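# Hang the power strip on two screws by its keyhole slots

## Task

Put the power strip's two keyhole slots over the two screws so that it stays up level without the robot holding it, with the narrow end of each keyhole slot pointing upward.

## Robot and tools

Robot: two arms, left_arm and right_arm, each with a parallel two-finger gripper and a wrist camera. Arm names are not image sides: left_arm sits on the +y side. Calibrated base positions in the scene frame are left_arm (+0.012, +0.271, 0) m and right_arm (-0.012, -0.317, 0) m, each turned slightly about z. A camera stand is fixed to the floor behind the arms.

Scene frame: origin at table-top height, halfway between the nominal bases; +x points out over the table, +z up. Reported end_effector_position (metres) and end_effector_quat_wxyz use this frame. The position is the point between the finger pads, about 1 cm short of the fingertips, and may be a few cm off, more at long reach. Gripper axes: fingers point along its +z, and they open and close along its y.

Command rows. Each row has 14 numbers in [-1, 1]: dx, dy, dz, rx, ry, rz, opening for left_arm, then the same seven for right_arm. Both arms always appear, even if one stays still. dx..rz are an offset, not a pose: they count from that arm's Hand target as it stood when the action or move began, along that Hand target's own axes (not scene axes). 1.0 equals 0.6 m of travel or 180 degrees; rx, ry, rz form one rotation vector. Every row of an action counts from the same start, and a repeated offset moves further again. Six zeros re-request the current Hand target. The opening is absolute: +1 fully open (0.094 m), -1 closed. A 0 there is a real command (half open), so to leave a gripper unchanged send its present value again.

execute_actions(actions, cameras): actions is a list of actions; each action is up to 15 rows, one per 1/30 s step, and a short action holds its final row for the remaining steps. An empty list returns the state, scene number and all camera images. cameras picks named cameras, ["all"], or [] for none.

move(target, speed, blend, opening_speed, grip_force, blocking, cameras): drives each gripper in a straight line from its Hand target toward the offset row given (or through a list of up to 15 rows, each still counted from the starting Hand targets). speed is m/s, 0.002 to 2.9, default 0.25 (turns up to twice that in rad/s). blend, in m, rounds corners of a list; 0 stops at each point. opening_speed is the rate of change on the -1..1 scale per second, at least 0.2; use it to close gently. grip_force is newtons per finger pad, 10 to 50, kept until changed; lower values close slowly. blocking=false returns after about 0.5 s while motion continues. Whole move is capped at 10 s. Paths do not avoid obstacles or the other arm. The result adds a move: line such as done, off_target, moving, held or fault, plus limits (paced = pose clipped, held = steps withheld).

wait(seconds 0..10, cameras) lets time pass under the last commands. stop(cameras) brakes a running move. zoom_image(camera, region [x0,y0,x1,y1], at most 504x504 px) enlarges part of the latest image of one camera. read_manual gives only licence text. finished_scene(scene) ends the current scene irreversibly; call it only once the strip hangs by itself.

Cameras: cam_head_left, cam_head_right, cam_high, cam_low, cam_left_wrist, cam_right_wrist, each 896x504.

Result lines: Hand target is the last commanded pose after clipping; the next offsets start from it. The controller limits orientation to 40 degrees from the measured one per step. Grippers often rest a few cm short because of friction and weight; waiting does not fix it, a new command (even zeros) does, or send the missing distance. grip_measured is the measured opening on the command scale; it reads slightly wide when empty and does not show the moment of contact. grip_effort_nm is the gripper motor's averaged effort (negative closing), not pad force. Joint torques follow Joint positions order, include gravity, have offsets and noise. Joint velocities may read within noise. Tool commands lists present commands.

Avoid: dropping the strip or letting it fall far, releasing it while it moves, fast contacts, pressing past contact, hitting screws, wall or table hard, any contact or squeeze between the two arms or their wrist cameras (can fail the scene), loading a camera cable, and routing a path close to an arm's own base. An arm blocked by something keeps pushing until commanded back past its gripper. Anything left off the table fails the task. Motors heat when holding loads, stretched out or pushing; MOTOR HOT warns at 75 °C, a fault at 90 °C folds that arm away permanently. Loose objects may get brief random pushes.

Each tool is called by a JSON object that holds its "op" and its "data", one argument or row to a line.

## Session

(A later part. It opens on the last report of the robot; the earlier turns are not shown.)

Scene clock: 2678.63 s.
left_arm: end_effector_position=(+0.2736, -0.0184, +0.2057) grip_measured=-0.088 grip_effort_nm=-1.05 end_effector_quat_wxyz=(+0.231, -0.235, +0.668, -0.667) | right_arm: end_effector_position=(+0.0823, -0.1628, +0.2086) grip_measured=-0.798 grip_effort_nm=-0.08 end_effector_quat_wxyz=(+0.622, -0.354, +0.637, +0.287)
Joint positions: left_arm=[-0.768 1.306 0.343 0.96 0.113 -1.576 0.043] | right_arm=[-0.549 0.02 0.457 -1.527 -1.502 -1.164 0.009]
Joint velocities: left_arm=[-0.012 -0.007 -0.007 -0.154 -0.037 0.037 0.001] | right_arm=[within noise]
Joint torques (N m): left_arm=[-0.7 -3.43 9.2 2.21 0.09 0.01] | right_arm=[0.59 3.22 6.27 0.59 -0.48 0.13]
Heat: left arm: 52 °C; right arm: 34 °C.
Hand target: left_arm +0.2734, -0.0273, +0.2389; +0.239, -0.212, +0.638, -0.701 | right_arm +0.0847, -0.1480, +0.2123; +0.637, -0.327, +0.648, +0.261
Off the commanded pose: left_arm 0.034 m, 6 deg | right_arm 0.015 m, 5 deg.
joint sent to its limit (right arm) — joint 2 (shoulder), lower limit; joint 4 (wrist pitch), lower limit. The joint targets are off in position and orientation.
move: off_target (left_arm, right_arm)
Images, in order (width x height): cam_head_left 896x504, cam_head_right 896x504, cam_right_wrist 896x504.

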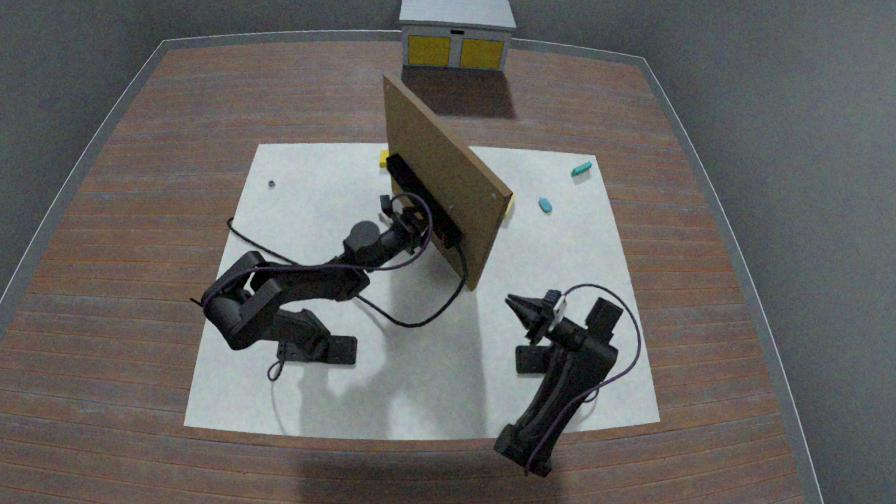

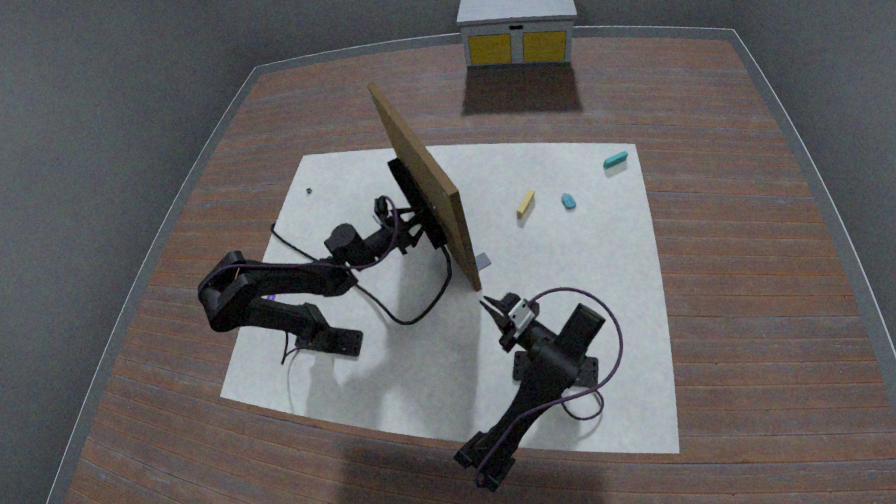

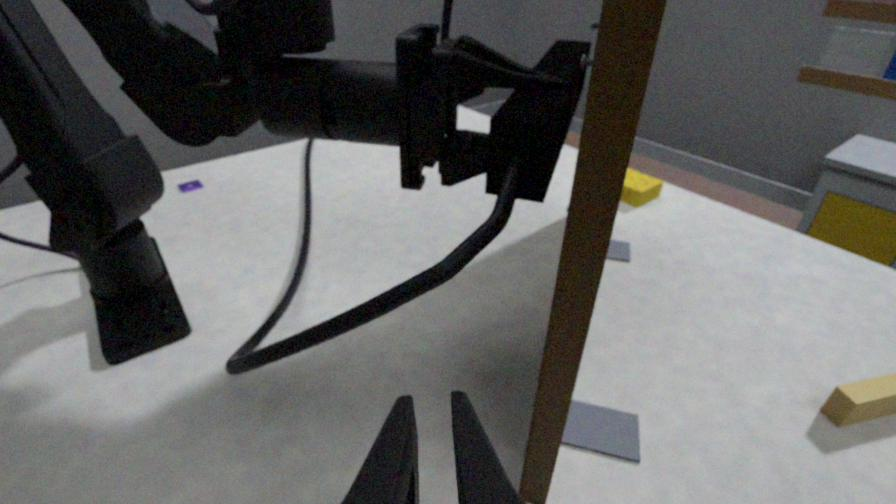

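{"op": "move", "data": {
  "target": [0,-0.02,0.012,0,0,0,-0.16,0,0,0,0,0,0,-0.8],
  "speed": 0.03
}}

{"op": "move", "data": {
  "target": [0,0,0.006,0,0,0,-0.16,0,0,0,0,0,0,-0.8],
  "speed": 0.03,
  "cameras": ["cam_right_wrist","cam_head_left","cam_head_right"]
}}

{"op": "zoom_image", "data": {
  "camera": "cam_right_wrist",
  "region": [480, 0, 660, 160]
}}

{"op": "zoom_image", "data": {
  "camera": "cam_head_left",
  "region": [380, 140, 480, 240]
}}

{"op": "zoom_image", "data": {
  "camera": "cam_head_right",
  "region": [370, 150, 470, 250]
}}

Scene clock: 2723.13 s.
left_arm: end_effector_position=(+0.2778, -0.0225, +0.2197) grip_measured=-0.088 grip_effort_nm=-1.05 end_effector_quat_wxyz=(+0.235, -0.231, +0.659, -0.676) | right_arm: end_effector_position=(+0.0823, -0.1628, +0.2086) grip_measured=-0.798 grip_effort_nm=-0.08 end_effector_quat_wxyz=(+0.622, -0.354, +0.637, +0.287)
Joint positions: left_arm=[-0.768 1.306 0.38 0.95 0.113 -1.576 0.043] | right_arm=[-0.549 0.02 0.457 -1.527 -1.502 -1.164 0.009]
Joint torques (N m): left_arm=[-0.94 -4.83 10.59 1.56 0.03 0.02] | right_arm=[0.62 3.21 6.42 0.64 -0.48 0.12]
Heat: left arm: 52 °C; right arm: 34 °C.
Hand target: left_arm +0.2769, -0.0322, +0.2515; +0.239, -0.212, +0.638, -0.701 | right_arm +0.0847, -0.1480, +0.2123; +0.637, -0.327, +0.648, +0.261
Off the commanded pose: left_arm 0.033 m, 4 deg | right_arm 0.015 m, 5 deg.
joint sent to its limit (right arm) — joint 2 (shoulder), lower limit; joint 4 (wrist pitch), lower limit. The joint targets are off in position and orientation.
move: off_target (left_arm, right_arm)

Scene clock: 2724.13 s.
left_arm: end_effector_position=(+0.2791, -0.0228, +0.2208) grip_measured=-0.088 grip_effort_nm=-1.05 end_effector_quat_wxyz=(+0.236, -0.232, +0.659, -0.675) | right_arm: end_effector_position=(+0.0823, -0.1628, +0.2086) grip_measured=-0.798 grip_effort_nm=-0.08 end_effector_quat_wxyz=(+0.622, -0.354, +0.637, +0.287)
Joint positions: left_arm=[-0.768 1.306 0.386 0.944 0.109 -1.576 0.043] | right_arm=[-0.549 0.02 0.457 -1.527 -1.502 -1.164 0.009]
Joint torques (N m): left_arm=[-1.1 -3.71 11.03 1.68 0.08 0.03] | right_arm=[0.57 3.32 6.27 0.6 -0.49 0.13]
Heat: left arm: 52 °C; right arm: 34 °C.
Hand target: left_arm +0.2791, -0.0350, +0.2519; +0.239, -0.212, +0.638, -0.701 | right_arm +0.0847, -0.1480, +0.2123; +0.637, -0.327, +0.648, +0.261
Off the commanded pose: left_arm 0.033 m, 4 deg | right_arm 0.015 m, 5 deg.
joint sent to its limit (right arm) — joint 2 (shoulder), lower limit; joint 4 (wrist pitch), lower limit. The joint targets are off in position and orientation.
move: off_target (left_arm, right_arm)
Images, in order (width x height): cam_head_left 896x504, cam_head_right 896x504, cam_right_wrist 896x504.

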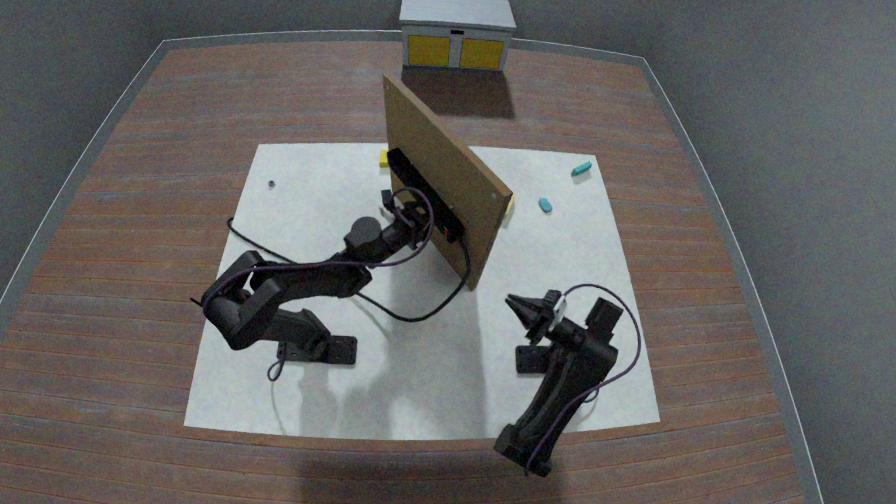

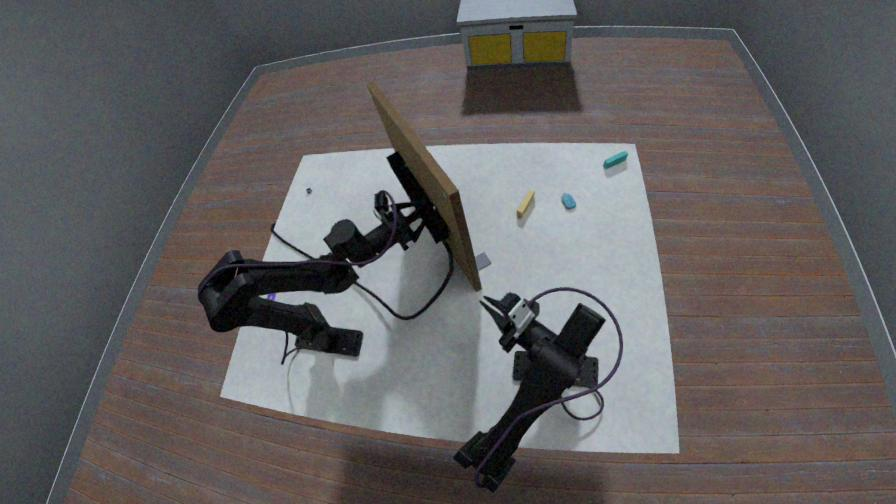

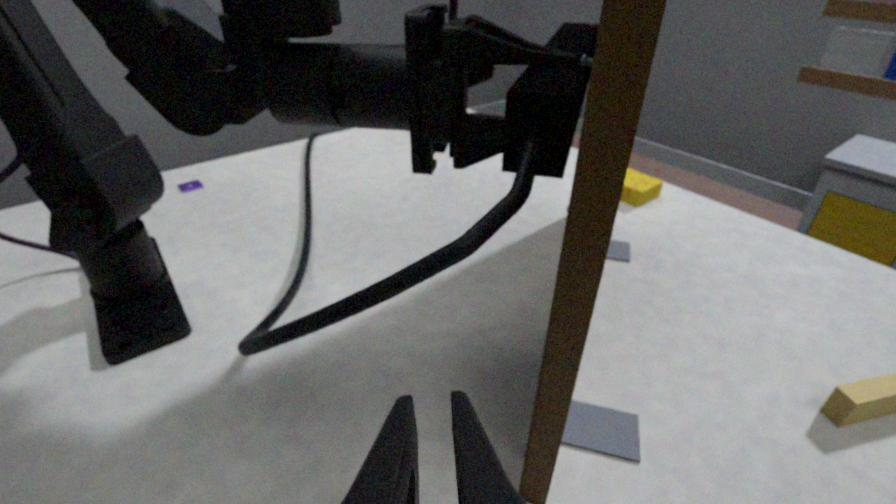

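Scaled by 2.800.

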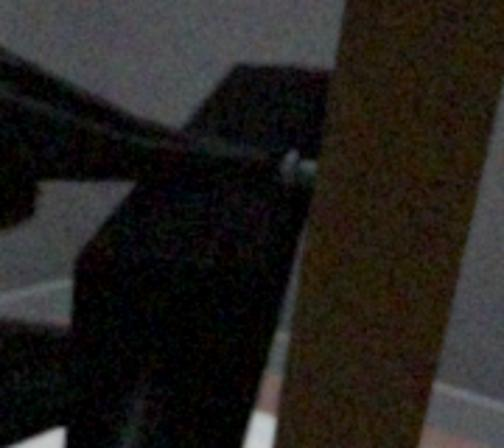

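Scaled by 5.040.

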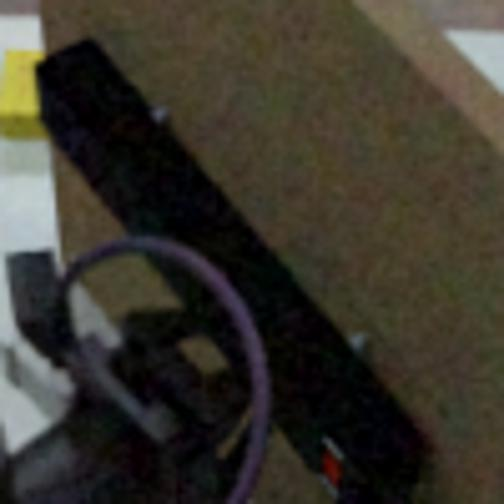

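Scaled by 5.040.

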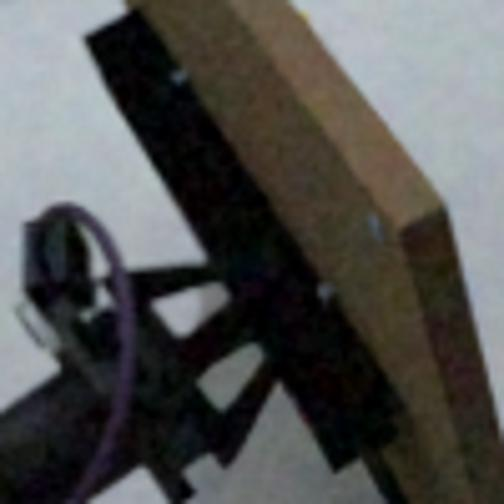

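{"op": "zoom_image", "data": {
  "camera": "cam_head_left",
  "region": [380, 140, 420, 180]
}}

{"op": "zoom_image", "data": {
  "camera": "cam_head_left",
  "region": [435, 200, 475, 240]
}}

{"op": "zoom_image", "data": {
  "camera": "cam_head_right",
  "region": [380, 145, 420, 185]
}}

{"op": "zoom_image", "data": {
  "camera": "cam_head_right",
  "region": [420, 200, 460, 240]
}}

Scaled by 12.600.

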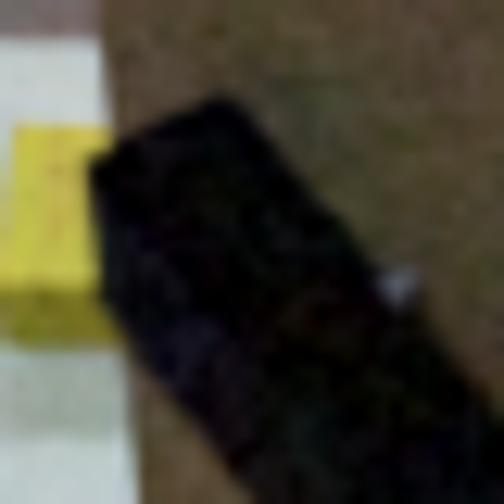

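Scaled by 12.600.

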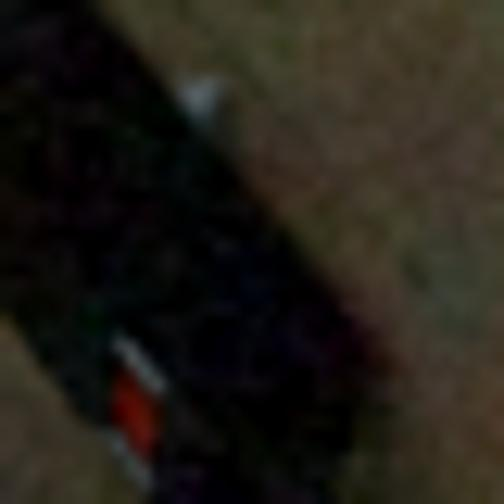

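Scaled by 12.600.

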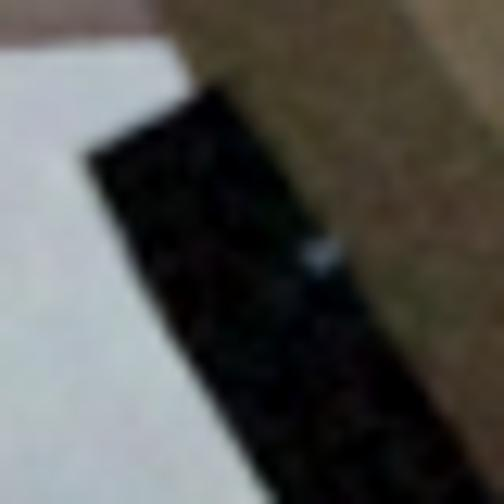

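Scaled by 12.600.

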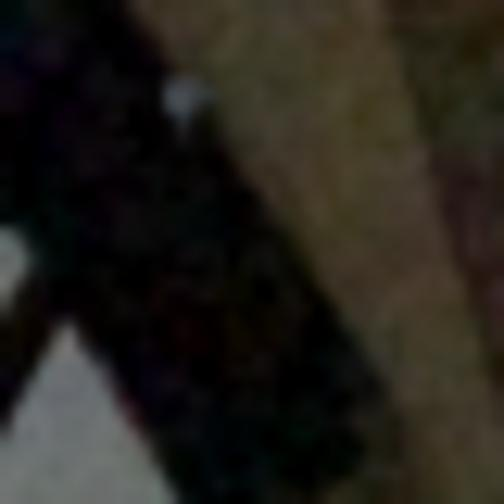

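{"op": "move", "data": {
  "target": [0,-0.012,0.004,0,-0.006,0,-0.16,0,0,0,0,0,0,-0.8],
  "speed": 0.03
}}

{"op": "move", "data": {
  "target": [0,-0.008,0.0,0,0,0,-0.16,0,0,0,0,0,0,-0.8],
  "speed": 0.03
}}

{"op": "move", "data": {
  "target": [0,-0.008,0.0,0,0,0,-0.16,0,0,0,0,0,0,-0.8],
  "speed": 0.03,
  "cameras": ["cam_right_wrist","cam_head_left","cam_head_right"]
}}

{"op": "zoom_image", "data": {
  "camera": "cam_right_wrist",
  "region": [480, 0, 660, 160]
}}

{"op": "zoom_image", "data": {
  "camera": "cam_head_left",
  "region": [380, 140, 480, 240]
}}

{"op": "zoom_image", "data": {
  "camera": "cam_head_right",
  "region": [370, 145, 470, 245]
}}

Scene clock: 2792.63 s.
left_arm: end_effector_position=(+0.2821, -0.0255, +0.2219) grip_measured=-0.088 grip_effort_nm=-1.05 end_effector_quat_wxyz=(+0.241, -0.241, +0.661, -0.669) | right_arm: end_effector_position=(+0.0823, -0.1628, +0.2086) grip_measured=-0.798 grip_effort_nm=-0.08 end_effector_quat_wxyz=(+0.622, -0.354, +0.637, +0.287)
Joint positions: left_arm=[-0.784 1.306 0.409 0.907 0.074 -1.576 0.043] | right_arm=[-0.549 0.02 0.457 -1.527 -1.502 -1.164 0.009]
Joint torques (N m): left_arm=[-1.01 -5.16 11.19 1.63 0.09 0.02] | right_arm=[0.57 3.21 6.31 0.62 -0.49 0.1]
Heat: left arm: 53 °C; right arm: 34 °C.
Hand target: left_arm +0.2801, -0.0364, +0.2593; +0.246, -0.219, +0.635, -0.699 | right_arm +0.0847, -0.1480, +0.2123; +0.637, -0.327, +0.648, +0.261
Off the commanded pose: left_arm 0.039 m, 5 deg | right_arm 0.015 m, 5 deg.
joint sent to its limit (right arm) — joint 2 (shoulder), lower limit; joint 4 (wrist pitch), lower limit. The joint targets are off in position and orientation.
move: off_target (left_arm, right_arm)

Scene clock: 2793.63 s.
left_arm: end_effector_position=(+0.2821, -0.0254, +0.2217) grip_measured=-0.088 grip_effort_nm=-1.05 end_effector_quat_wxyz=(+0.241, -0.242, +0.664, -0.666) | right_arm: end_effector_position=(+0.0823, -0.1628, +0.2086) grip_measured=-0.798 grip_effort_nm=-0.08 end_effector_quat_wxyz=(+0.622, -0.354, +0.637, +0.287)
Joint positions: left_arm=[-0.784 1.299 0.414 0.886 0.073 -1.573 0.043] | right_arm=[-0.549 0.02 0.457 -1.527 -1.502 -1.164 0.009]
Joint torques (N m): left_arm=[-1.01 -6 11.67 1.57 0.08 0.01] | right_arm=[0.59 3.25 6.46 0.63 -0.48 0.15]
Heat: left arm: 53 °C; right arm: 34 °C.
Hand target: left_arm +0.2798, -0.0360, +0.2641; +0.246, -0.219, +0.635, -0.699 | right_arm +0.0847, -0.1480, +0.2123; +0.637, -0.327, +0.648, +0.261
Off the commanded pose: left_arm 0.044 m, 6 deg | right_arm 0.015 m, 5 deg.
joint sent to its limit (right arm) — joint 2 (shoulder), lower limit; joint 4 (wrist pitch), lower limit. The joint targets are off in position and orientation.
move: off_target (left_arm, right_arm)

Scene clock: 2794.63 s.
left_arm: end_effector_position=(+0.2819, -0.0252, +0.2227) grip_measured=-0.088 grip_effort_nm=-1.05 end_effector_quat_wxyz=(+0.239, -0.244, +0.668, -0.662) | right_arm: end_effector_position=(+0.0823, -0.1628, +0.2086) grip_measured=-0.798 grip_effort_nm=-0.08 end_effector_quat_wxyz=(+0.622, -0.354, +0.637, +0.287)
Joint positions: left_arm=[-0.784 1.283 0.423 0.85 0.073 -1.573 0.043] | right_arm=[-0.549 0.02 0.457 -1.527 -1.502 -1.164 0.009]
Joint torques (N m): left_arm=[-1.01 -6.17 11.88 1.63 0.09 0.01] | right_arm=[0.65 3.28 6.3 0.63 -0.47 0.11]
Heat: left arm: 53 °C; right arm: 34 °C.
Hand target: left_arm +0.2795, -0.0357, +0.2688; +0.245, -0.219, +0.635, -0.699 | right_arm +0.0847, -0.1480, +0.2123; +0.637, -0.327, +0.648, +0.261
Off the commanded pose: left_arm 0.047 m, 6 deg | right_arm 0.015 m, 5 deg.
joint sent to its limit (right arm) — joint 2 (shoulder), lower limit; joint 4 (wrist pitch), lower limit. The joint targets are off in position and orientation.
move: off_target (left_arm, right_arm)
Images, in order (width x height): cam_head_left 896x504, cam_head_right 896x504, cam_right_wrist 896x504.

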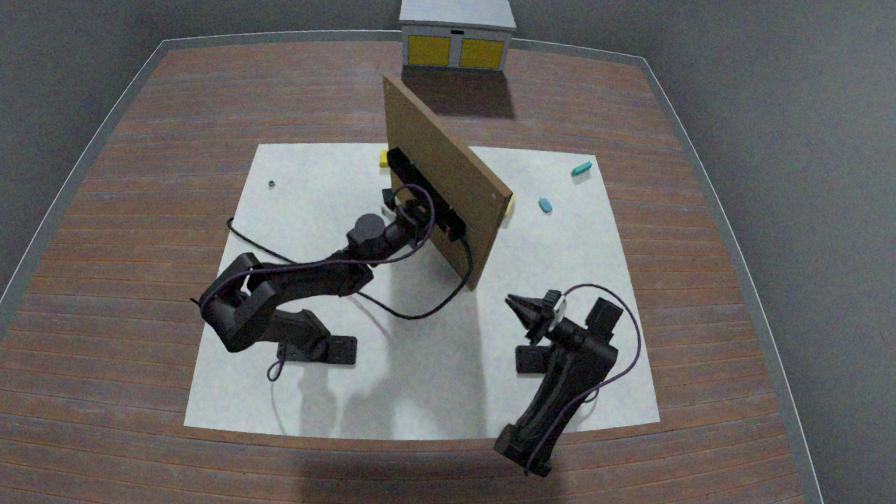

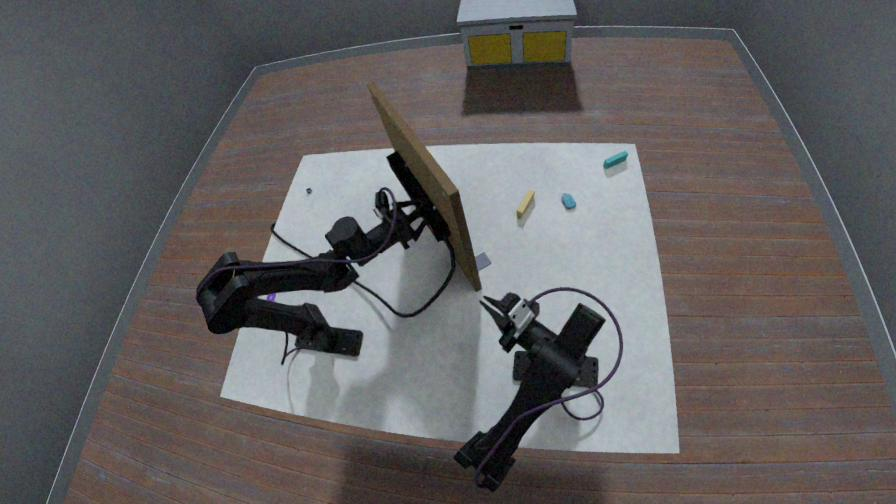

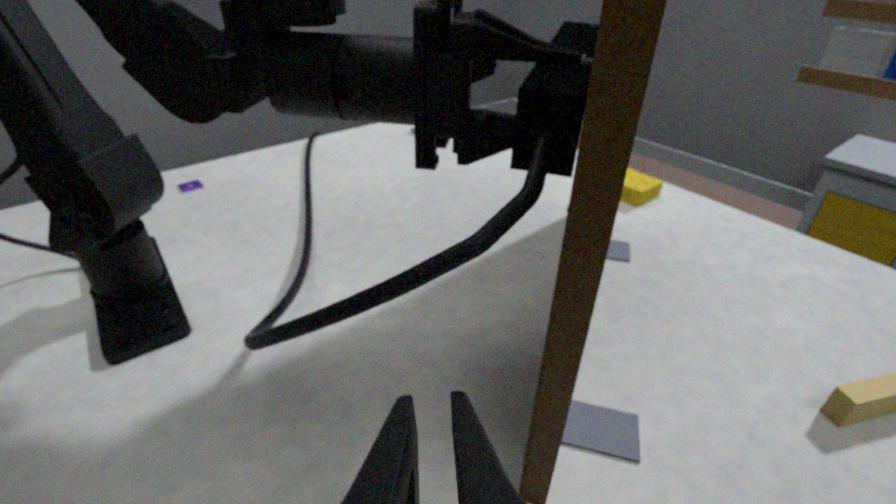

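Scaled by 2.800.

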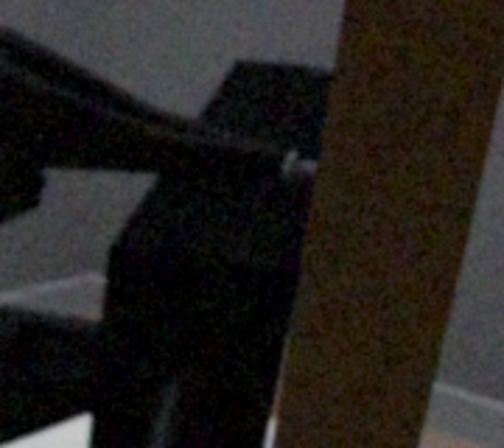

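Scaled by 5.040.

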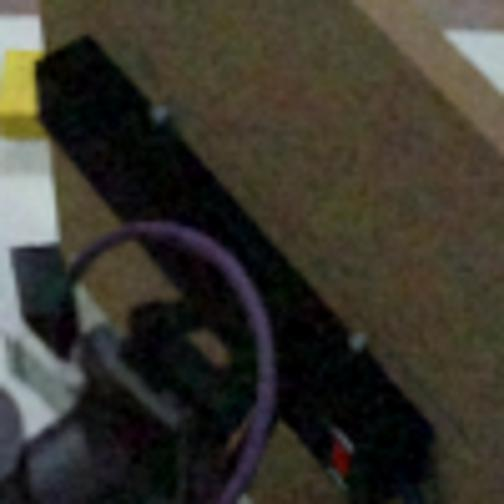

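Scaled by 5.040.

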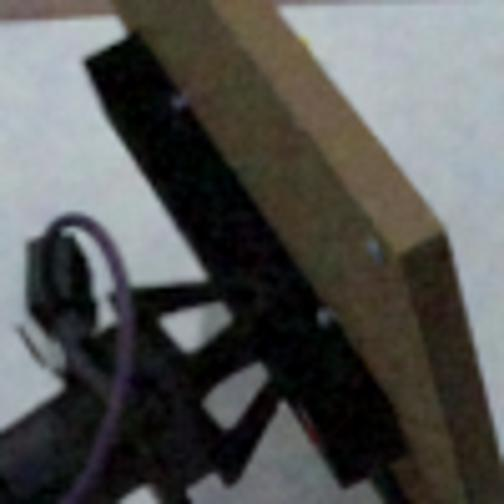

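{"op": "move", "data": {
  "target": [0.004,0,-0.03,0,0.006,0,-0.16,0,0,0,0,0,0,-0.8],
  "speed": 0.05
}}

{"op": "move", "data": {
  "target": [0.0,-0.04,0,0,0,0,-0.16,0,0,0,0,0,0,-0.8],
  "speed": 0.05,
  "cameras": ["cam_right_wrist"]
}}

{"op": "zoom_image", "data": {
  "camera": "cam_right_wrist",
  "region": [480, 0, 660, 160]
}}

Scene clock: 2818.70 s.
left_arm: end_effector_position=(+0.2760, -0.0219, +0.2271) grip_measured=-0.088 grip_effort_nm=-1.05 end_effector_quat_wxyz=(+0.235, -0.241, +0.673, -0.659) | right_arm: end_effector_position=(+0.0823, -0.1628, +0.2086) grip_measured=-0.798 grip_effort_nm=-0.08 end_effector_quat_wxyz=(+0.622, -0.354, +0.637, +0.287)
Joint positions: left_arm=[-0.784 1.227 0.423 0.782 0.084 -1.571 0.043] | right_arm=[-0.549 0.02 0.457 -1.527 -1.502 -1.164 0.009]
Joint torques (N m): left_arm=[-0.2 -7.1 7.73 2.13 0.32 -0.01] | right_arm=[0.55 3.25 6.23 0.6 -0.49 0.12]
Heat: left arm: 51 °C; right arm: 34 °C.
Hand target: left_arm +0.2664, -0.0231, +0.2671; +0.239, -0.212, +0.638, -0.701 | right_arm +0.0847, -0.1480, +0.2123; +0.637, -0.327, +0.648, +0.261
Off the commanded pose: left_arm 0.041 m, 7 deg | right_arm 0.015 m, 5 deg.
joint sent to its limit (right arm) — joint 2 (shoulder), lower limit; joint 4 (wrist pitch), lower limit. The joint targets are off in position and orientation.
move: off_target (left_arm, right_arm)

Scene clock: 2820.03 s.
left_arm: end_effector_position=(+0.2683, -0.0176, +0.2517) grip_measured=-0.088 grip_effort_nm=-1.05 end_effector_quat_wxyz=(+0.232, -0.234, +0.665, -0.671) | right_arm: end_effector_position=(+0.0823, -0.1628, +0.2086) grip_measured=-0.798 grip_effort_nm=-0.08 end_effector_quat_wxyz=(+0.622, -0.354, +0.637, +0.287)
Joint positions: left_arm=[-0.784 1.131 0.451 0.688 0.098 -1.576 0.043] | right_arm=[-0.549 0.02 0.457 -1.527 -1.502 -1.164 0.009]
Joint torques (N m): left_arm=[-0.02 -5.27 11.29 1.64 0.14 0.02] | right_arm=[0.65 3.3 6.24 0.59 -0.48 0.11]
Heat: left arm: 50 °C; right arm: 34 °C.
Hand target: left_arm +0.2649, -0.0214, +0.2910; +0.240, -0.212, +0.638, -0.701 | right_arm +0.0847, -0.1480, +0.2123; +0.637, -0.327, +0.648, +0.261
Off the commanded pose: left_arm 0.040 m, 5 deg | right_arm 0.015 m, 5 deg.
joint sent to its limit (right arm) — joint 2 (shoulder), lower limit; joint 4 (wrist pitch), lower limit. The joint targets are off in position and orientation.
move: off_target (left_arm, right_arm)
Images, in order (width x height): cam_right_wrist 896x504.

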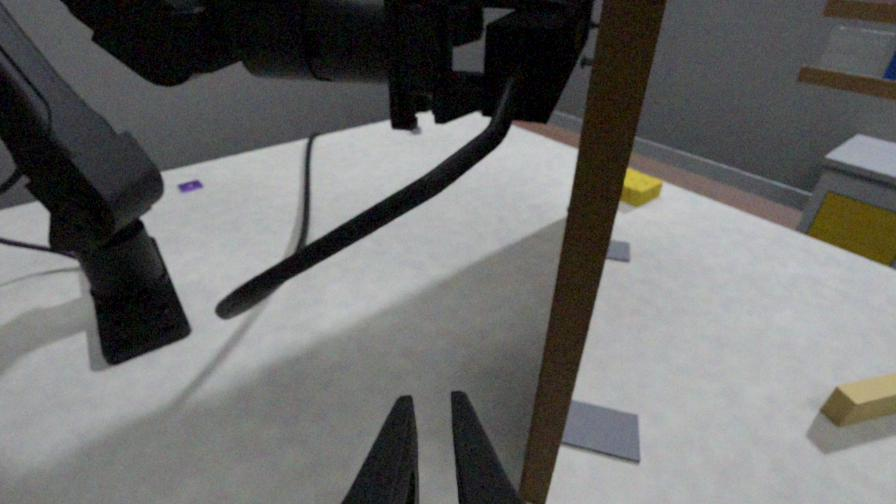

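Scaled by 2.800.

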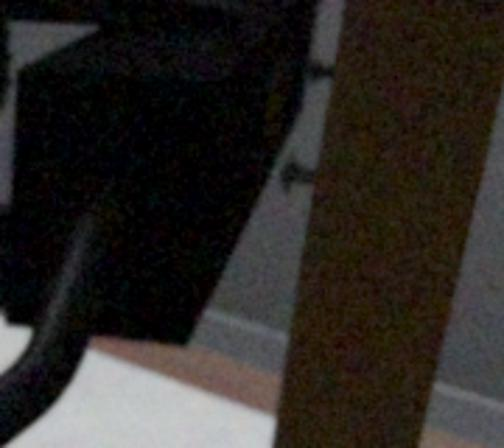

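{"op": "move", "data": {
  "target": [0,-0.005,0.016,0,-0.01,0,-0.16,0,0,0,0,0,0,-0.8],
  "speed": 0.04,
  "cameras": ["cam_right_wrist"]
}}

{"op": "zoom_image", "data": {
  "camera": "cam_right_wrist",
  "region": [480, 0, 660, 160]
}}

Scene clock: 2826.33 s.
left_arm: end_effector_position=(+0.2697, -0.0220, +0.2627) grip_measured=-0.088 grip_effort_nm=-1.05 end_effector_quat_wxyz=(+0.240, -0.235, +0.657, -0.675) | right_arm: end_effector_position=(+0.0823, -0.1628, +0.2086) grip_measured=-0.798 grip_effort_nm=-0.09 end_effector_quat_wxyz=(+0.622, -0.354, +0.637, +0.287)
Joint positions: left_arm=[-0.807 1.138 0.481 0.682 0.06 -1.574 0.043] | right_arm=[-0.549 0.02 0.457 -1.527 -1.502 -1.164 0.009]
Joint torques (N m): left_arm=[-0.88 -2.99 11.71 1.68 -0.11 0.03] | right_arm=[0.54 3.38 6.41 0.62 -0.49 0.12]
Heat: left arm: 51 °C; right arm: 34 °C.
Hand target: left_arm +0.2705, -0.0288, +0.2949; +0.249, -0.223, +0.634, -0.697 | right_arm +0.0847, -0.1480, +0.2123; +0.637, -0.327, +0.648, +0.261
Off the commanded pose: left_arm 0.033 m, 4 deg | right_arm 0.015 m, 5 deg.
joint sent to its limit (right arm) — joint 2 (shoulder), lower limit; joint 4 (wrist pitch), lower limit. The joint targets are off in position and orientation.
move: off_target (left_arm, right_arm)
Images, in order (width x height): cam_right_wrist 896x504.

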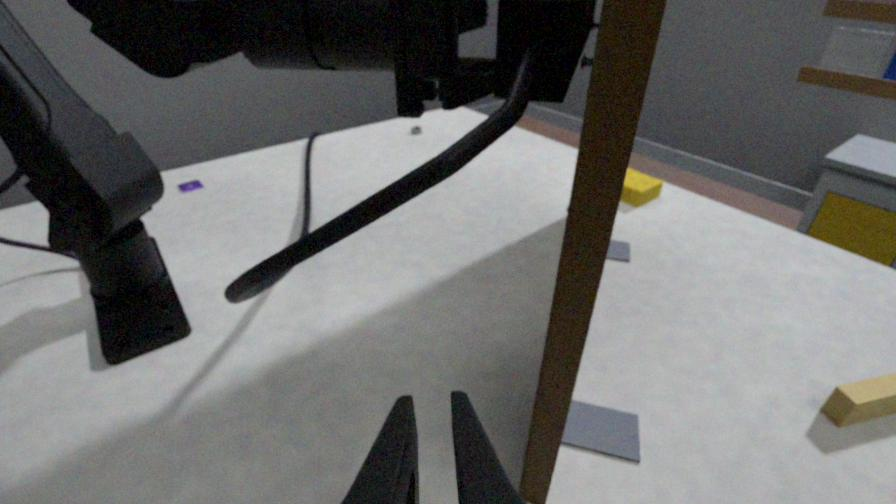

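Scaled by 2.800.

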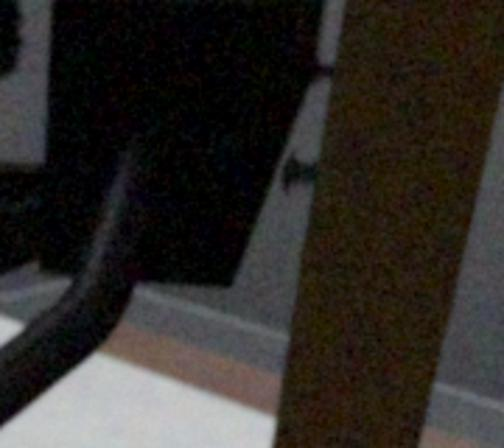

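{"op": "move", "data": {
  "target": [-0.012,0.022,-0.007,0,0,0,-0.16,0,0,0,0,0,0,-0.8],
  "speed": 0.04
}}

{"op": "move", "data": {
  "target": [-0.003,0.005,0.003,0,0,0,-0.16,0,0,0,0,0,0,-0.8],
  "speed": 0.04
}}

{"op": "zoom_image", "data": {
  "camera": "cam_right_wrist",
  "region": [480, 0, 660, 160]
}}

Scene clock: 2833.57 s.
left_arm: end_effector_position=(+0.2753, -0.0204, +0.2559) grip_measured=-0.088 grip_effort_nm=-1.05 end_effector_quat_wxyz=(+0.241, -0.241, +0.662, -0.668) | right_arm: end_effector_position=(+0.0823, -0.1628, +0.2086) grip_measured=-0.798 grip_effort_nm=-0.08 end_effector_quat_wxyz=(+0.622, -0.354, +0.637, +0.287)
Joint positions: left_arm=[-0.79 1.156 0.481 0.682 0.068 -1.574 0.043] | right_arm=[-0.549 0.02 0.457 -1.527 -1.502 -1.164 0.009]
Joint torques (N m): left_arm=[0.43 -3.15 7.88 2.39 0.18 0] | right_arm=[0.59 3.23 6.28 0.59 -0.47 0.1]
Heat: left arm: 52 °C; right arm: 34 °C.
Hand target: left_arm +0.2743, -0.0220, +0.2814; +0.249, -0.223, +0.634, -0.697 | right_arm +0.0847, -0.1480, +0.2123; +0.637, -0.327, +0.648, +0.261
Off the commanded pose: left_arm 0.026 m, 5 deg | right_arm 0.015 m, 5 deg.
joint sent to its limit (right arm) — joint 2 (shoulder), lower limit; joint 4 (wrist pitch), lower limit. The joint targets are off in position and orientation.
move: off_target (left_arm, right_arm)

Scene clock: 2834.57 s.
left_arm: end_effector_position=(+0.2781, -0.0198, +0.2519) grip_measured=-0.088 grip_effort_nm=-1.05 end_effector_quat_wxyz=(+0.241, -0.244, +0.665, -0.663) | right_arm: end_effector_position=(+0.0823, -0.1628, +0.2086) grip_measured=-0.798 grip_effort_nm=-0.08 end_effector_quat_wxyz=(+0.622, -0.354, +0.637, +0.287)
Joint positions: left_arm=[-0.782 1.167 0.481 0.682 0.071 -1.574 0.043] | right_arm=[-0.549 0.02 0.457 -1.527 -1.502 -1.164 0.009]
Joint torques (N m): left_arm=[0.53 -2.74 7.65 2.59 0.22 -0.01] | right_arm=[0.68 3.28 6.27 0.61 -0.49 0.15]
Heat: left arm: 52 °C; right arm: 34 °C.
Hand target: left_arm +0.2770, -0.0224, +0.2786; +0.249, -0.223, +0.634, -0.697 | right_arm +0.0847, -0.1480, +0.2123; +0.637, -0.327, +0.648, +0.261
Off the commanded pose: left_arm 0.027 m, 6 deg | right_arm 0.015 m, 5 deg.
joint sent to its limit (right arm) — joint 2 (shoulder), lower limit; joint 4 (wrist pitch), lower limit. The joint targets are off in position and orientation.
move: off_target (left_arm, right_arm)

Scaled by 2.800.
This view is cut from an older image: the scene may have changed since it was taken.

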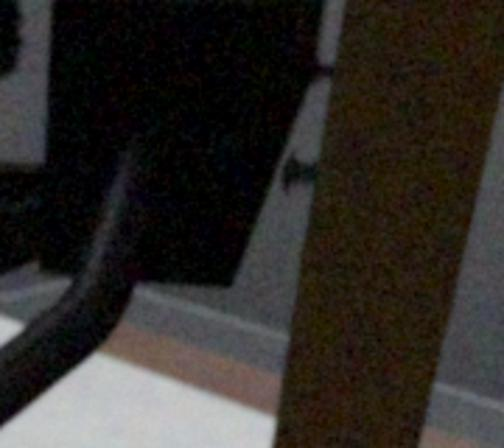

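{"op": "move", "data": {
  "target": [0.003,0.00,0.003,0,0,0,-0.16,0,0,0,0,0,0,-0.8],
  "speed": 0.04,
  "cameras": ["cam_right_wrist","cam_head_left","cam_head_right"]
}}

{"op": "zoom_image", "data": {
  "camera": "cam_right_wrist",
  "region": [480, 0, 660, 160]
}}

{"op": "zoom_image", "data": {
  "camera": "cam_head_left",
  "region": [380, 140, 480, 240]
}}

{"op": "zoom_image", "data": {
  "camera": "cam_head_right",
  "region": [370, 145, 470, 245]
}}

Scene clock: 2840.50 s.
left_arm: end_effector_position=(+0.2781, -0.0198, +0.2520) grip_measured=-0.088 grip_effort_nm=-1.05 end_effector_quat_wxyz=(+0.241, -0.244, +0.665, -0.664) | right_arm: end_effector_position=(+0.0823, -0.1628, +0.2086) grip_measured=-0.798 grip_effort_nm=-0.08 end_effector_quat_wxyz=(+0.622, -0.354, +0.637, +0.287)
Joint positions: left_arm=[-0.782 1.167 0.481 0.682 0.071 -1.573 0.043] | right_arm=[-0.549 0.02 0.457 -1.527 -1.502 -1.164 0.009]
Joint torques (N m): left_arm=[-0.16 -2.3 8.03 2.59 0.13 0] | right_arm=[0.62 3.25 6.37 0.62 -0.46 0.15]
Heat: left arm: 51 °C; right arm: 34 °C.
Hand target: left_arm +0.2767, -0.0250, +0.2788; +0.250, -0.223, +0.634, -0.697 | right_arm +0.0847, -0.1480, +0.2123; +0.637, -0.327, +0.648, +0.261
Off the commanded pose: left_arm 0.027 m, 6 deg | right_arm 0.015 m, 5 deg.
joint sent to its limit (right arm) — joint 2 (shoulder), lower limit; joint 4 (wrist pitch), lower limit. The joint targets are off in position and orientation.
move: off_target (left_arm, right_arm)
Images, in order (width x height): cam_head_left 896x504, cam_head_right 896x504, cam_right_wrist 896x504.

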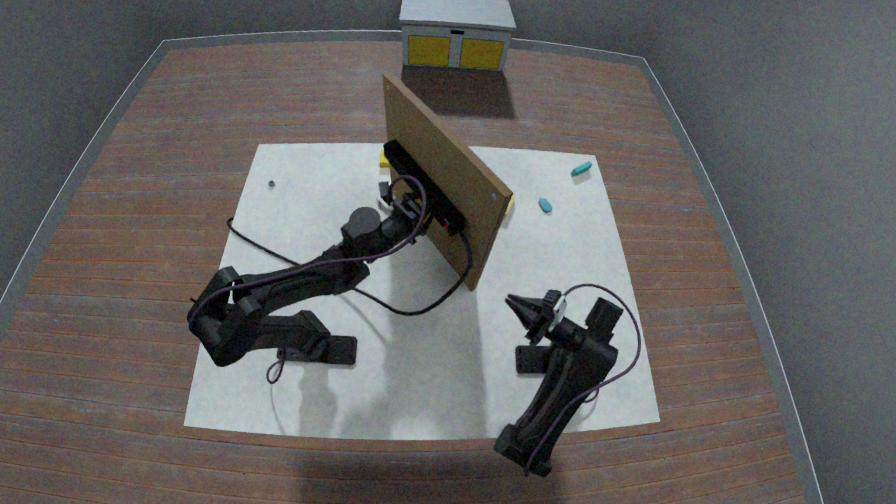

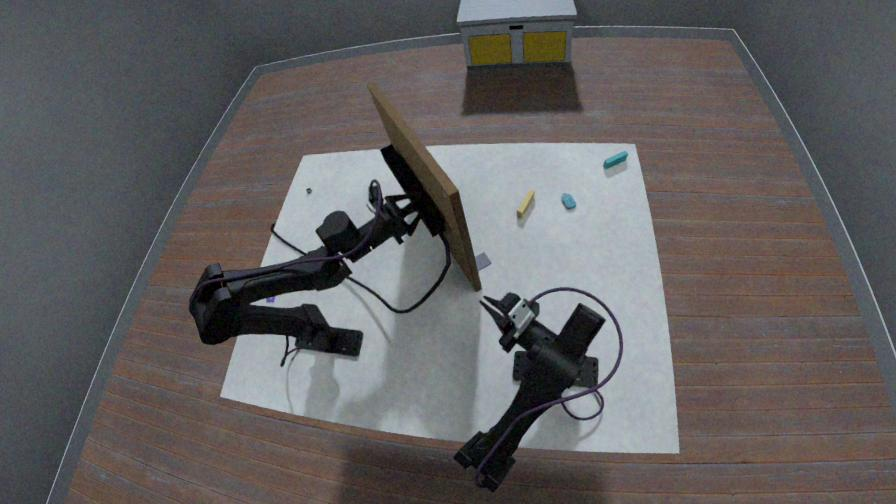

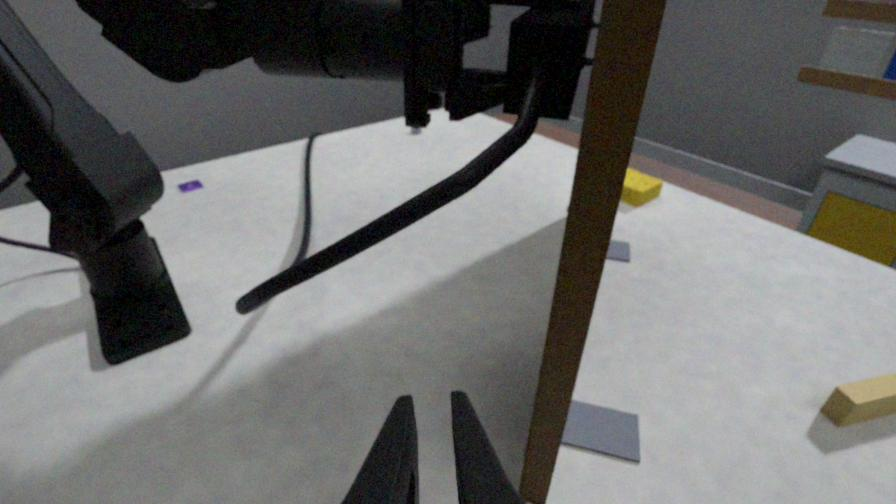

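Scaled by 2.800.

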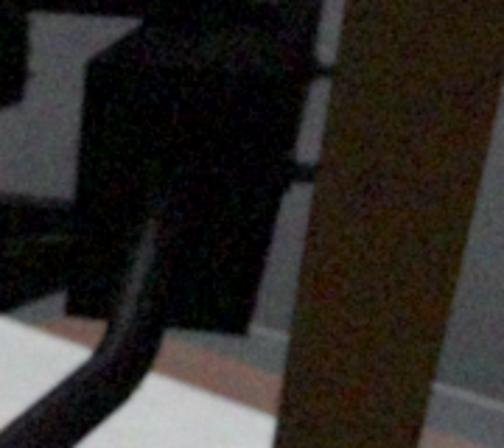

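Scaled by 5.040.

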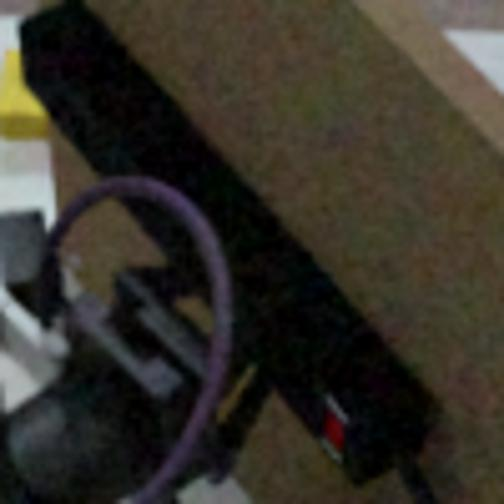

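Scaled by 5.040.

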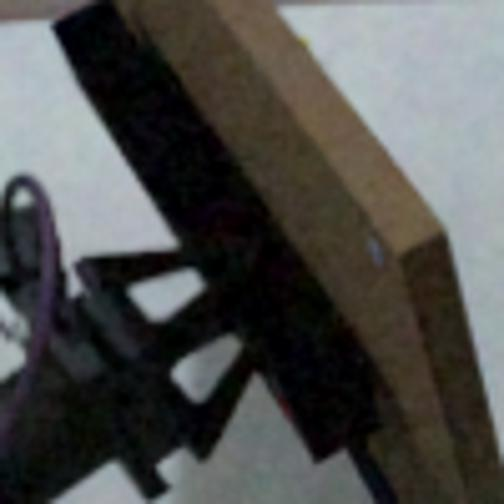

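{"op": "move", "data": {
  "target": [0.004,0.0,0.002,0.02,0,0,-0.16,0,0,0,0,0,0,-0.8],
  "speed": 0.04
}}

{"op": "move", "data": {
  "target": [0.004,0.0,0.001,0,0,0,-0.16,0,0,0,0,0,0,-0.8],
  "speed": 0.04
}}

{"op": "move", "data": {
  "target": [0.004,0.0,0.001,0,0,0,-0.16,0,0,0,0,0,0,-0.8],
  "speed": 0.04,
  "cameras": ["cam_right_wrist"]
}}

{"op": "zoom_image", "data": {
  "camera": "cam_right_wrist",
  "region": [480, 0, 660, 160]
}}

Scene clock: 2853.83 s.
left_arm: end_effector_position=(+0.2782, -0.0198, +0.2511) grip_measured=-0.088 grip_effort_nm=-1.05 end_effector_quat_wxyz=(+0.250, -0.235, +0.645, -0.683) | right_arm: end_effector_position=(+0.0823, -0.1628, +0.2086) grip_measured=-0.798 grip_effort_nm=-0.08 end_effector_quat_wxyz=(+0.622, -0.354, +0.637, +0.287)
Joint positions: left_arm=[-0.782 1.214 0.435 0.837 0.071 -1.574 0.043] | right_arm=[-0.549 0.02 0.457 -1.527 -1.502 -1.164 0.009]
Joint torques (N m): left_arm=[-0.98 -1.89 8.44 2.57 0 -0.04] | right_arm=[0.59 3.26 6.35 0.6 -0.45 0.12]
Heat: left arm: 51 °C; right arm: 34 °C.
Hand target: left_arm +0.2756, -0.0274, +0.2788; +0.256, -0.215, +0.612, -0.717 | right_arm +0.0847, -0.1480, +0.2123; +0.637, -0.327, +0.648, +0.261
Off the commanded pose: left_arm 0.029 m, 6 deg | right_arm 0.015 m, 5 deg.
joint sent to its limit (right arm) — joint 2 (shoulder), lower limit; joint 4 (wrist pitch), lower limit. The joint targets are off in position and orientation.
move: off_target (left_arm, right_arm)

Scene clock: 2854.83 s.
left_arm: end_effector_position=(+0.2781, -0.0200, +0.2513) grip_measured=-0.088 grip_effort_nm=-1.05 end_effector_quat_wxyz=(+0.251, -0.236, +0.644, -0.683) | right_arm: end_effector_position=(+0.0823, -0.1628, +0.2086) grip_measured=-0.798 grip_effort_nm=-0.08 end_effector_quat_wxyz=(+0.622, -0.354, +0.637, +0.287)
Joint positions: left_arm=[-0.787 1.214 0.435 0.837 0.062 -1.574 0.043] | right_arm=[-0.549 0.02 0.457 -1.527 -1.502 -1.164 0.009]
Joint torques (N m): left_arm=[-1.46 -1.78 8.59 2.56 -0.01 -0.04] | right_arm=[0.65 3.33 6.31 0.63 -0.49 0.13]
Heat: left arm: 51 °C; right arm: 34 °C.
Hand target: left_arm +0.2742, -0.0294, +0.2790; +0.256, -0.215, +0.612, -0.717 | right_arm +0.0847, -0.1480, +0.2123; +0.637, -0.327, +0.648, +0.261
Off the commanded pose: left_arm 0.029 m, 6 deg | right_arm 0.015 m, 5 deg.
joint sent to its limit (right arm) — joint 2 (shoulder), lower limit; joint 4 (wrist pitch), lower limit. The joint targets are off in position and orientation.
move: off_target (left_arm, right_arm)

Scene clock: 2855.83 s.
left_arm: end_effector_position=(+0.2780, -0.0202, +0.2513) grip_measured=-0.088 grip_effort_nm=-1.05 end_effector_quat_wxyz=(+0.254, -0.239, +0.643, -0.682) | right_arm: end_effector_position=(+0.0823, -0.1628, +0.2086) grip_measured=-0.798 grip_effort_nm=-0.08 end_effector_quat_wxyz=(+0.622, -0.354, +0.637, +0.287)
Joint positions: left_arm=[-0.794 1.214 0.435 0.837 0.046 -1.574 0.043] | right_arm=[-0.549 0.02 0.457 -1.527 -1.502 -1.164 0.009]
Joint torques (N m): left_arm=[-1.7 -1.66 8.68 2.6 0.02 0.01] | right_arm=[0.62 3.28 6.26 0.62 -0.46 0.12]
Heat: left arm: 51 °C; right arm: 34 °C.
Hand target: left_arm +0.2727, -0.0313, +0.2790; +0.256, -0.215, +0.612, -0.717 | right_arm +0.0847, -0.1480, +0.2123; +0.637, -0.327, +0.648, +0.261
Off the commanded pose: left_arm 0.030 m, 6 deg | right_arm 0.015 m, 5 deg.
joint sent to its limit (right arm) — joint 2 (shoulder), lower limit; joint 4 (wrist pitch), lower limit. The joint targets are off in position and orientation.
move: off_target (left_arm, right_arm)
Images, in order (width x height): cam_right_wrist 896x504.

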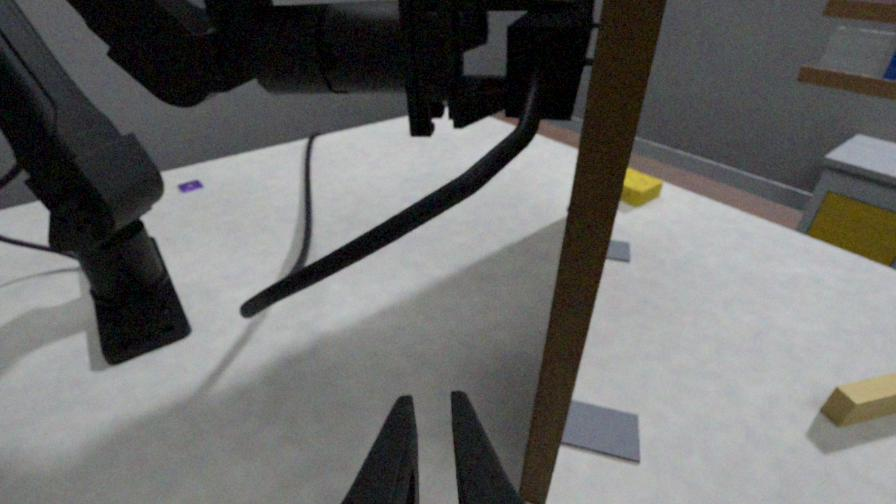

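Scaled by 2.800.

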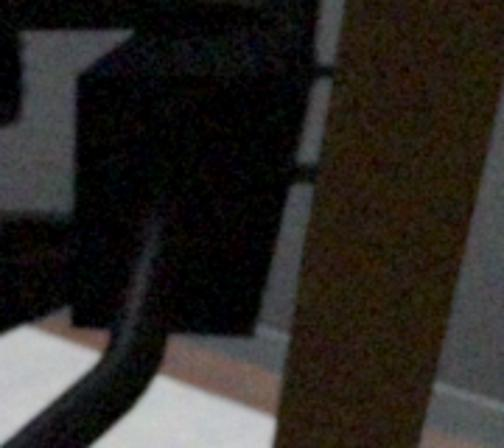

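{"op": "move", "data": {
  "target": [-0.006,0.0,-0.018,0,0,0,-0.16,0,0,0,0,0,0,-0.8],
  "speed": 0.04
}}

{"op": "move", "data": {
  "target": [0,0.0,-0.006,0,0,0,-0.16,0,0,0,0,0,0,-0.8],
  "speed": 0.04
}}

Scene clock: 2863.27 s.
left_arm: end_effector_position=(+0.2758, -0.0201, +0.2470) grip_measured=-0.088 grip_effort_nm=-1.05 end_effector_quat_wxyz=(+0.250, -0.237, +0.646, -0.681) | right_arm: end_effector_position=(+0.0823, -0.1628, +0.2086) grip_measured=-0.798 grip_effort_nm=-0.08 end_effector_quat_wxyz=(+0.622, -0.354, +0.637, +0.287)
Joint positions: left_arm=[-0.794 1.214 0.423 0.843 0.055 -1.574 0.043] | right_arm=[-0.549 0.02 0.457 -1.527 -1.502 -1.164 0.009]
Joint torques (N m): left_arm=[-0.24 -4.57 6.86 2.45 0.16 -0.03] | right_arm=[0.57 3.15 6.3 0.64 -0.47 0.11]
Heat: left arm: 50 °C; right arm: 34 °C.
Hand target: left_arm +0.2687, -0.0208, +0.2773; +0.256, -0.215, +0.612, -0.717 | right_arm +0.0847, -0.1480, +0.2123; +0.637, -0.327, +0.648, +0.261
Off the commanded pose: left_arm 0.031 m, 6 deg | right_arm 0.015 m, 5 deg.
joint sent to its limit (right arm) — joint 2 (shoulder), lower limit; joint 4 (wrist pitch), lower limit. The joint targets are off in position and orientation.
move: off_target (left_arm, right_arm)

Scene clock: 2864.27 s.
left_arm: end_effector_position=(+0.2747, -0.0193, +0.2420) grip_measured=-0.088 grip_effort_nm=-1.05 end_effector_quat_wxyz=(+0.248, -0.238, +0.650, -0.678) | right_arm: end_effector_position=(+0.0823, -0.1628, +0.2086) grip_measured=-0.798 grip_effort_nm=-0.08 end_effector_quat_wxyz=(+0.622, -0.354, +0.637, +0.287)
Joint positions: left_arm=[-0.794 1.214 0.412 0.843 0.056 -1.574 0.043] | right_arm=[-0.549 0.02 0.457 -1.527 -1.502 -1.164 0.009]
Joint torques (N m): left_arm=[-0.25 -5.82 6.84 2.42 0.15 -0.04] | right_arm=[0.55 3.25 6.17 0.66 -0.48 0.07]
Heat: left arm: 50 °C; right arm: 34 °C.
Hand target: left_arm +0.2665, -0.0181, +0.2768; +0.256, -0.215, +0.612, -0.717 | right_arm +0.0847, -0.1480, +0.2123; +0.637, -0.327, +0.648, +0.261
Off the commanded pose: left_arm 0.036 m, 7 deg | right_arm 0.015 m, 5 deg.
joint sent to its limit (right arm) — joint 2 (shoulder), lower limit; joint 4 (wrist pitch), lower limit. The joint targets are off in position and orientation.
move: off_target (left_arm, right_arm)


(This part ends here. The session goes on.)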